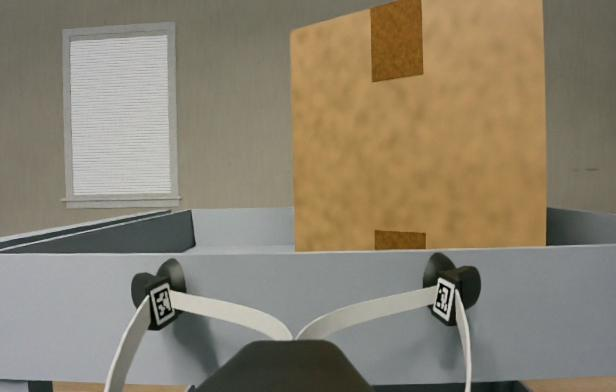

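{"method": "move", "body": {
  "blocking": false,
  "r2": {"base":{"translate_m":0.08},"pace":"slow"}
}}

{"method": "wait", "body": {
  "seconds": 2
}}

{"method": "move", "body": {
  "blocking": false,
  "r2": {"base":{"translate_m":-0.25},"pace":"default"}
}}

{"method": "wait", "body": {
  "seconds": 1.8
}}

{"method": "move", "body": {
  "blocking": false,
  "r2": {"base":{"strafe_m":1.25},"pace":"fast"}
}}

{"method": "wait", "body": {
  "seconds": 4.5
}}

{"method": "wait", "body": {
  "seconds": 2,
  "cameras": ["r1_head_camera","r2_head_left_camera"]
}}

Scene clock: 477.83 s.
move: r2 moving
r1: as last shown
r1.lidar_m: 1.37 3.01 0.25 - 0.25 0.25 0.43 3.87 1.23 2.64 2.84 1.43
r1.motor_effort: lift_m=+20(20) arm_m=+4(4) wheel_0=+0(0) wheel_1=+0(0) wheel_2=+0(0)
r1.servo_current: wrist_yaw_rad=33(72) wrist_pitch_rad=39(46) wrist_roll_rad=46(52) gripper_m=39(46)
r1.wrist_depth_mm: 136 138 - 404 263 193 - / 112 139 - 445 266 195 - / 116 140 220 452 266 187 - / 136 157 - 413 268 189 - / 1983 - - 418 270 189 161 / 1182 1205 193 421 191 189 161 / 854 759 759 143 256 175 -
r2.base_odometry: x=-1.237 y=-1.339 heading=-0.526
r2.turned_by_wheels: +0.000
r2.turned_by_imu: +0.001
r2.base_tilt: forward=-0.7 right=+0.1
r2.lidar_m: 0.45 0.47 3.32 3.16 2.66 1.95 1.85 1.97 2.67 1.59 2.82 0.47
r2.base_status: translate_m moving
r2.joint_positions: lift_m=+0.678 arm_m=+0.000 wrist_yaw_rad=-0.003 wrist_pitch_rad=-0.001 wrist_roll_rad=+0.002 gripper_m=+0.141
r2.joint_status: not commanded
r2.measured_speeds: translate_m=+0.049 strafe_m=-0.001 rotate_rad=+0.001 lift_m=+0.000 arm_m=+0.000 wrist_yaw_rad=+0.000 wrist_pitch_rad=+0.000 wrist_roll_rad=+0.000
r2.motor_effort: lift_m=+21(21) arm_m=+4(4) wheel_0=+8(9) wheel_1=+6(7) wheel_2=-11(12)
r2.servo_current: wrist_yaw_rad=39(52) wrist_pitch_rad=39(46) wrist_roll_rad=46(46) gripper_m=46(59)
r2.hand_pose: x=+0.4590 y=-0.0883 z=+0.8563 quat_wxyz=(+1.000, +0.001, -0.001, -0.001) (m; r2's base frame)
r2.wrist_depth_mm: - - - - 327 290 - / - - - 382 330 293 - / - - - 384 334 294 - / - - - 384 336 296 - / 325 433 242 242 240 236 236 / 248 219 242 240 239 238 237 / - 246 245 - 241 240 -
pictures: none

Scene clock: 479.40 s.
earlier move: r2 done
r1.base_odometry: x=-1.497 y=+1.518 heading=+2.875
r1.turned_by_wheels: +0.000
r1.turned_by_imu: +0.000
r1.base_tilt: forward=-1.6 right=+1.3
r1.lidar_m: 1.38 3.00 0.25 - 0.25 0.25 0.43 3.88 1.22 2.66 2.85 1.38
r1.base_status: not commanded
r1.joint_positions: lift_m=+0.127 arm_m=+0.000 wrist_yaw_rad=+3.091 wrist_pitch_rad=+0.002 wrist_roll_rad=+0.000 gripper_m=+0.056
r1.joint_status: not commanded
r1.measured_speeds: all 0
r1.motor_effort: lift_m=+20(20) arm_m=+4(4) wheel_0=+0(1) wheel_1=+0(0) wheel_2=+0(0)
r1.servo_current: wrist_yaw_rad=72(72) wrist_pitch_rad=46(52) wrist_roll_rad=52(72) gripper_m=46(46)
r1.hand_pose: x=-0.1128 y=+0.1018 z=+0.3046 quat_wxyz=(+0.025, -0.001, +0.000, +1.000) (m; r1's base frame)
r1.wrist_depth_mm: 136 138 - 404 264 195 - / 112 138 - 445 265 195 - / 116 139 219 449 266 188 - / 136 157 - 415 268 189 - / 1921 - - 415 271 189 161 / 1182 1205 193 418 191 189 161 / 854 759 750 143 255 174 -
r2.base_odometry: x=-1.179 y=-1.373 heading=-0.526
r2.turned_by_wheels: +0.000
r2.turned_by_imu: +0.000
r2.base_tilt: forward=-0.7 right=+0.1
r2.lidar_m: 0.45 0.48 3.31 3.17 2.72 2.02 1.91 1.97 2.72 1.60 0.65 0.47
r2.base_status: done
r2.joint_positions: lift_m=+0.678 arm_m=+0.000 wrist_yaw_rad=-0.003 wrist_pitch_rad=-0.001 wrist_roll_rad=+0.002 gripper_m=+0.141
r2.joint_status: not commanded
r2.measured_speeds: all 0
r2.motor_effort: lift_m=+20(21) arm_m=+4(4) wheel_0=+5(9) wheel_1=+4(8) wheel_2=-6(13)
r2.servo_current: wrist_yaw_rad=46(65) wrist_pitch_rad=39(46) wrist_roll_rad=46(59) gripper_m=52(59)
r2.hand_pose: x=+0.4590 y=-0.0883 z=+0.8563 quat_wxyz=(+1.000, +0.001, -0.001, -0.001) (m; r2's base frame)
r2.wrist_depth_mm: - - - - 334 296 276 / - - - 389 338 297 278 / - - - 394 342 298 277 / - - - 394 340 300 276 / 310 413 244 242 240 237 235 / 248 247 244 241 239 237 236 / - 248 246 - 240 239 -
wait: 1.57 of 2 s (r2 has come to rest)
pictures: none

Scene clock: 479.90 s.
move: r2 moving
r1: as last shown
r1.lidar_m: 1.37 3.02 0.25 - 0.25 0.25 0.41 3.87 1.21 2.66 2.84 1.39
r1.motor_effort: lift_m=+20(20) arm_m=+4(4) wheel_0=-1(1) wheel_1=+0(0) wheel_2=+0(0)
r1.servo_current: wrist_yaw_rad=33(72) wrist_pitch_rad=39(52) wrist_roll_rad=52(59) gripper_m=46(46)
r1.wrist_depth_mm: 136 138 - 410 263 193 - / 112 139 - 452 265 195 - / 116 139 220 449 265 188 - / 137 156 - 415 267 189 - / 1983 - - 413 271 190 161 / 1229 1205 194 424 191 189 161 / 866 750 759 143 255 174 -
r2.base_odometry: x=-1.205 y=-1.357 heading=-0.526
r2.turned_by_wheels: +0.000
r2.turned_by_imu: +0.000
r2.base_tilt: forward=-0.7 right=+0.1
r2.lidar_m: 0.47 0.51 3.30 3.17 2.71 1.98 1.88 1.98 2.71 1.59 2.79 0.52
r2.base_status: translate_m moving
r2.joint_positions: lift_m=+0.678 arm_m=+0.000 wrist_yaw_rad=-0.003 wrist_pitch_rad=-0.001 wrist_roll_rad=+0.002 gripper_m=+0.141
r2.joint_status: not commanded
r2.measured_speeds: translate_m=-0.122 strafe_m=+0.000 rotate_rad=+0.001 lift_m=+0.000 arm_m=+0.000 wrist_yaw_rad=+0.000 wrist_pitch_rad=+0.000 wrist_roll_rad=+0.000
r2.motor_effort: lift_m=+21(21) arm_m=+4(4) wheel_0=-6(9) wheel_1=-7(8) wheel_2=+12(12)
r2.servo_current: wrist_yaw_rad=46(59) wrist_pitch_rad=39(46) wrist_roll_rad=59(59) gripper_m=59(59)
r2.hand_pose: x=+0.4590 y=-0.0883 z=+0.8563 quat_wxyz=(+1.000, +0.001, -0.001, -0.001) (m; r2's base frame)
r2.wrist_depth_mm: - - - - 366 314 - / - - - 418 362 315 - / - - - - 362 319 - / - - - 415 364 320 - / 294 273 270 267 264 262 259 / 276 273 270 266 264 260 259 / 296 - - - - - -
pictures: none

Scene clock: 481.70 s.
earlier move: r2 done
r1.base_odometry: x=-1.497 y=+1.518 heading=+2.875
r1.turned_by_wheels: +0.000
r1.turned_by_imu: +0.000
r1.base_tilt: forward=-1.6 right=+1.3
r1.lidar_m: 1.40 1.65 0.25 - 0.26 0.25 0.43 3.84 1.22 2.66 2.81 1.40
r1.base_status: not commanded
r1.joint_positions: lift_m=+0.127 arm_m=+0.000 wrist_yaw_rad=+3.091 wrist_pitch_rad=+0.002 wrist_roll_rad=+0.000 gripper_m=+0.056
r1.joint_status: not commanded
r1.measured_speeds: all 0
r1.motor_effort: lift_m=+20(20) arm_m=+4(4) wheel_0=+0(1) wheel_1=+0(0) wheel_2=+0(0)
r1.servo_current: wrist_yaw_rad=52(72) wrist_pitch_rad=46(52) wrist_roll_rad=46(59) gripper_m=39(46)
r1.hand_pose: x=-0.1128 y=+0.1018 z=+0.3046 quat_wxyz=(+0.025, -0.001, +0.000, +1.000) (m; r1's base frame)
r1.wrist_depth_mm: 136 138 - 404 264 193 - / 112 139 - 445 266 195 - / 116 139 220 452 267 189 - / 136 156 - 413 270 189 - / 1921 - - 418 268 189 161 / 1182 1205 194 424 191 190 161 / 854 759 759 143 256 174 -
r2.base_odometry: x=-1.395 y=-1.247 heading=-0.526
r2.turned_by_wheels: +0.000
r2.turned_by_imu: +0.000
r2.base_tilt: forward=-0.6 right=+0.1
r2.lidar_m: 0.70 0.75 3.30 3.18 2.40 1.73 1.68 1.76 2.38 1.61 1.76 0.73
r2.base_status: done
r2.joint_positions: lift_m=+0.678 arm_m=+0.000 wrist_yaw_rad=-0.003 wrist_pitch_rad=-0.001 wrist_roll_rad=+0.002 gripper_m=+0.141
r2.joint_status: not commanded
r2.measured_speeds: all 0
r2.motor_effort: lift_m=+21(21) arm_m=+4(4) wheel_0=-3(10) wheel_1=-3(8) wheel_2=+4(13)
r2.servo_current: wrist_yaw_rad=39(59) wrist_pitch_rad=33(46) wrist_roll_rad=33(59) gripper_m=52(65)
r2.hand_pose: x=+0.4590 y=-0.0882 z=+0.8563 quat_wxyz=(+1.000, +0.001, -0.001, -0.001) (m; r2's base frame)
r2.wrist_depth_mm: - - - - - - - / - - - - 559 - - / - - - - 559 - - / - - - 634 549 559 - / - 500 492 484 484 484 477 / - - 216 - 211 891 - / 1921 1808 521 - - 854 1708
wait: 1.80 s; at rest by 1.77 s
pictures: none

Scene clock: 482.20 s.
move: r2 moving
r1: as last shown
r1.lidar_m: 1.40 1.69 0.25 - 0.26 0.25 0.43 3.86 1.22 2.65 2.85 1.39
r1.servo_current: wrist_yaw_rad=59(59) wrist_pitch_rad=26(52) wrist_roll_rad=59(59) gripper_m=39(46)
r1.wrist_depth_mm: 136 138 - 407 264 194 - / 112 139 - 449 266 195 - / 116 139 220 452 266 188 - / 136 156 - 413 268 189 - / 1921 - - 418 268 190 161 / 1229 1205 193 424 190 189 161 / 854 759 759 143 254 174 -
r2.base_odometry: x=-1.367 y=-1.199 heading=-0.526
r2.turned_by_wheels: +0.000
r2.turned_by_imu: +0.000
r2.base_tilt: forward=-0.7 right=+0.0
r2.lidar_m: 0.71 3.17 3.27 3.12 2.39 1.75 1.67 1.74 2.38 1.66 1.78 0.77
r2.base_status: strafe_m moving
r2.joint_positions: lift_m=+0.678 arm_m=+0.000 wrist_yaw_rad=-0.003 wrist_pitch_rad=-0.001 wrist_roll_rad=+0.002 gripper_m=+0.141
r2.joint_status: not commanded
r2.measured_speeds: translate_m=-0.001 strafe_m=+0.213 rotate_rad=+0.004 lift_m=+0.000 arm_m=+0.000 wrist_yaw_rad=+0.000 wrist_pitch_rad=+0.000 wrist_roll_rad=+0.000
r2.motor_effort: lift_m=+21(21) arm_m=+4(4) wheel_0=-14(14) wheel_1=+14(14) wheel_2=+0(3)
r2.servo_current: wrist_yaw_rad=52(52) wrist_pitch_rad=46(46) wrist_roll_rad=33(59) gripper_m=46(59)
r2.hand_pose: x=+0.4590 y=-0.0882 z=+0.8563 quat_wxyz=(+1.000, +0.001, -0.001, -0.001) (m; r2's base frame)
r2.wrist_depth_mm: - - - - - - - / - - - - 597 676 - / - - - - 580 539 - / - - - - 569 535 - / - - 496 488 480 484 480 / - - 500 - 211 204 - / 1921 1756 504 - - - 1808
pictures: none

Scene clock: 486.03 s.
earlier move: r2 done
r1.base_odometry: x=-1.497 y=+1.518 heading=+2.875
r1.turned_by_wheels: +0.000
r1.turned_by_imu: +0.000
r1.base_tilt: forward=-1.6 right=+1.3
r1.lidar_m: 1.39 2.99 0.25 - 0.25 0.25 0.42 3.86 1.22 2.63 2.84 1.40
r1.base_status: not commanded
r1.joint_positions: lift_m=+0.127 arm_m=+0.000 wrist_yaw_rad=+3.091 wrist_pitch_rad=+0.002 wrist_roll_rad=+0.000 gripper_m=+0.056
r1.joint_status: not commanded
r1.measured_speeds: all 0
r1.motor_effort: lift_m=+20(20) arm_m=+4(4) wheel_0=+0(1) wheel_1=+0(0) wheel_2=+0(0)
r1.servo_current: wrist_yaw_rad=46(72) wrist_pitch_rad=39(52) wrist_roll_rad=52(65) gripper_m=46(52)
r1.hand_pose: x=-0.1128 y=+0.1018 z=+0.3046 quat_wxyz=(+0.025, -0.001, +0.000, +1.000) (m; r1's base frame)
r1.wrist_depth_mm: 137 138 - 407 264 194 - / 112 139 - 445 266 196 - / 116 139 220 449 266 187 - / 137 156 - 415 270 189 - / 1921 - - 418 271 190 161 / 1205 1182 194 418 191 190 161 / 842 750 759 143 255 174 -
r2.base_odometry: x=-0.767 y=-0.166 heading=-0.526
r2.turned_by_wheels: +0.000
r2.turned_by_imu: +0.001
r2.base_tilt: forward=-0.7 right=+0.0
r2.lidar_m: 3.03 2.75 2.03 1.95 2.05 1.77 1.66 1.75 2.38 2.84 1.26 1.51
r2.base_status: done
r2.joint_positions: lift_m=+0.678 arm_m=+0.000 wrist_yaw_rad=-0.003 wrist_pitch_rad=-0.001 wrist_roll_rad=+0.002 gripper_m=+0.141
r2.joint_status: not commanded
r2.measured_speeds: all 0
r2.motor_effort: lift_m=+20(21) arm_m=+4(4) wheel_0=+0(15) wheel_1=-2(15) wheel_2=+0(3)
r2.servo_current: wrist_yaw_rad=59(65) wrist_pitch_rad=39(46) wrist_roll_rad=59(59) gripper_m=52(59)
r2.hand_pose: x=+0.4590 y=-0.0882 z=+0.8563 quat_wxyz=(+1.000, +0.001, -0.001, -0.001) (m; r2's base frame)
r2.wrist_depth_mm: - - - - - - - / - - - - - - - / - - - - - - - / - - - - - - - / - - - - - - - / - - - - - - - / 1983 1808 1921 - 1921 1756 1863
wait: 3.83 of 4.5 s (r2 has come to rest)
pictures: none

Scene clock: 488.03 s.
r1.base_odometry: x=-1.497 y=+1.518 heading=+2.875
r1.turned_by_wheels: +0.000
r1.turned_by_imu: +0.000
r1.base_tilt: forward=-1.6 right=+1.3
r1.lidar_m: 1.39 2.97 0.25 - 0.25 0.25 0.44 3.85 1.23 2.66 2.84 1.38
r1.base_status: not commanded
r1.joint_positions: lift_m=+0.127 arm_m=+0.000 wrist_yaw_rad=+3.091 wrist_pitch_rad=+0.002 wrist_roll_rad=+0.000 gripper_m=+0.056
r1.joint_status: not commanded
r1.measured_speeds: all 0
r1.motor_effort: lift_m=+20(20) arm_m=+4(4) wheel_0=+0(1) wheel_1=+0(0) wheel_2=+0(0)
r1.servo_current: wrist_yaw_rad=65(72) wrist_pitch_rad=39(52) wrist_roll_rad=46(65) gripper_m=46(52)
r1.hand_pose: x=-0.1128 y=+0.1018 z=+0.3046 quat_wxyz=(+0.025, -0.001, +0.000, +1.000) (m; r1's base frame)
r1.wrist_depth_mm: 136 138 - 402 264 193 - / 112 139 - 445 266 195 - / 116 139 221 452 267 189 - / 136 157 - 415 268 189 - / 1983 - - 421 270 189 161 / 1205 1205 193 418 190 190 161 / 842 759 768 142 254 175 -
r2.base_odometry: x=-0.767 y=-0.166 heading=-0.526
r2.turned_by_wheels: +0.000
r2.turned_by_imu: +0.000
r2.base_tilt: forward=-0.7 right=+0.1
r2.lidar_m: 3.04 2.77 2.01 1.94 2.02 1.75 1.67 1.75 2.41 2.83 1.29 1.52
r2.base_status: done
r2.joint_positions: lift_m=+0.678 arm_m=+0.000 wrist_yaw_rad=-0.003 wrist_pitch_rad=-0.001 wrist_roll_rad=+0.002 gripper_m=+0.141
r2.joint_status: not commanded
r2.measured_speeds: all 0
r2.motor_effort: lift_m=+20(21) arm_m=+4(4) wheel_0=+0(15) wheel_1=-1(15) wheel_2=+0(3)
r2.servo_current: wrist_yaw_rad=46(65) wrist_pitch_rad=39(46) wrist_roll_rad=46(59) gripper_m=52(59)
r2.hand_pose: x=+0.4590 y=-0.0882 z=+0.8563 quat_wxyz=(+1.000, +0.001, -0.001, -0.001) (m; r2's base frame)
r2.wrist_depth_mm: - - - - - - - / - - - - - - - / - - - - - - - / - - - - - - - / - - - - - - - / - - - - - - - / 1921 1756 1921 - 1863 1756 1808
wait: 2.00 s; at rest by 0.27 s
pictures: r1_head_camera, r2_head_left_camera
Images, in order (width x height): r1_head_camera 420x560, r2_head_left_camera 420x672.

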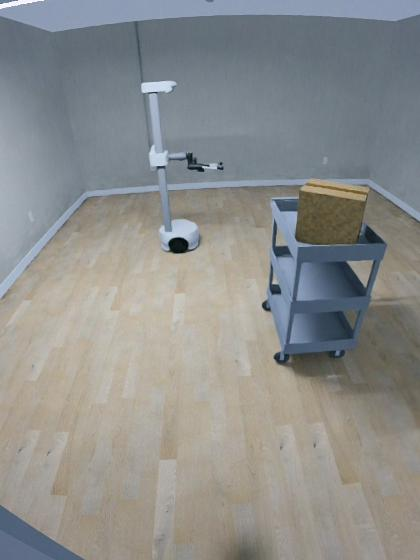

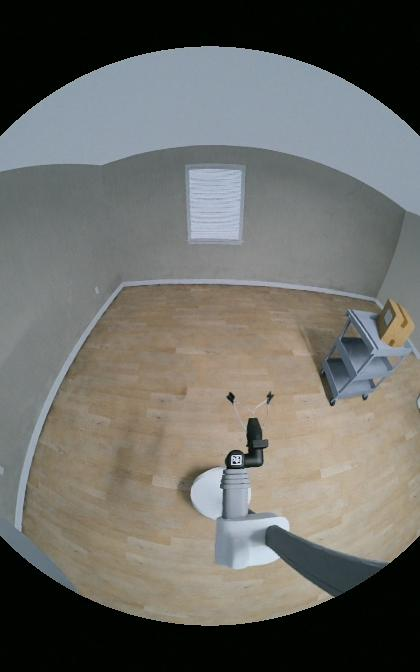

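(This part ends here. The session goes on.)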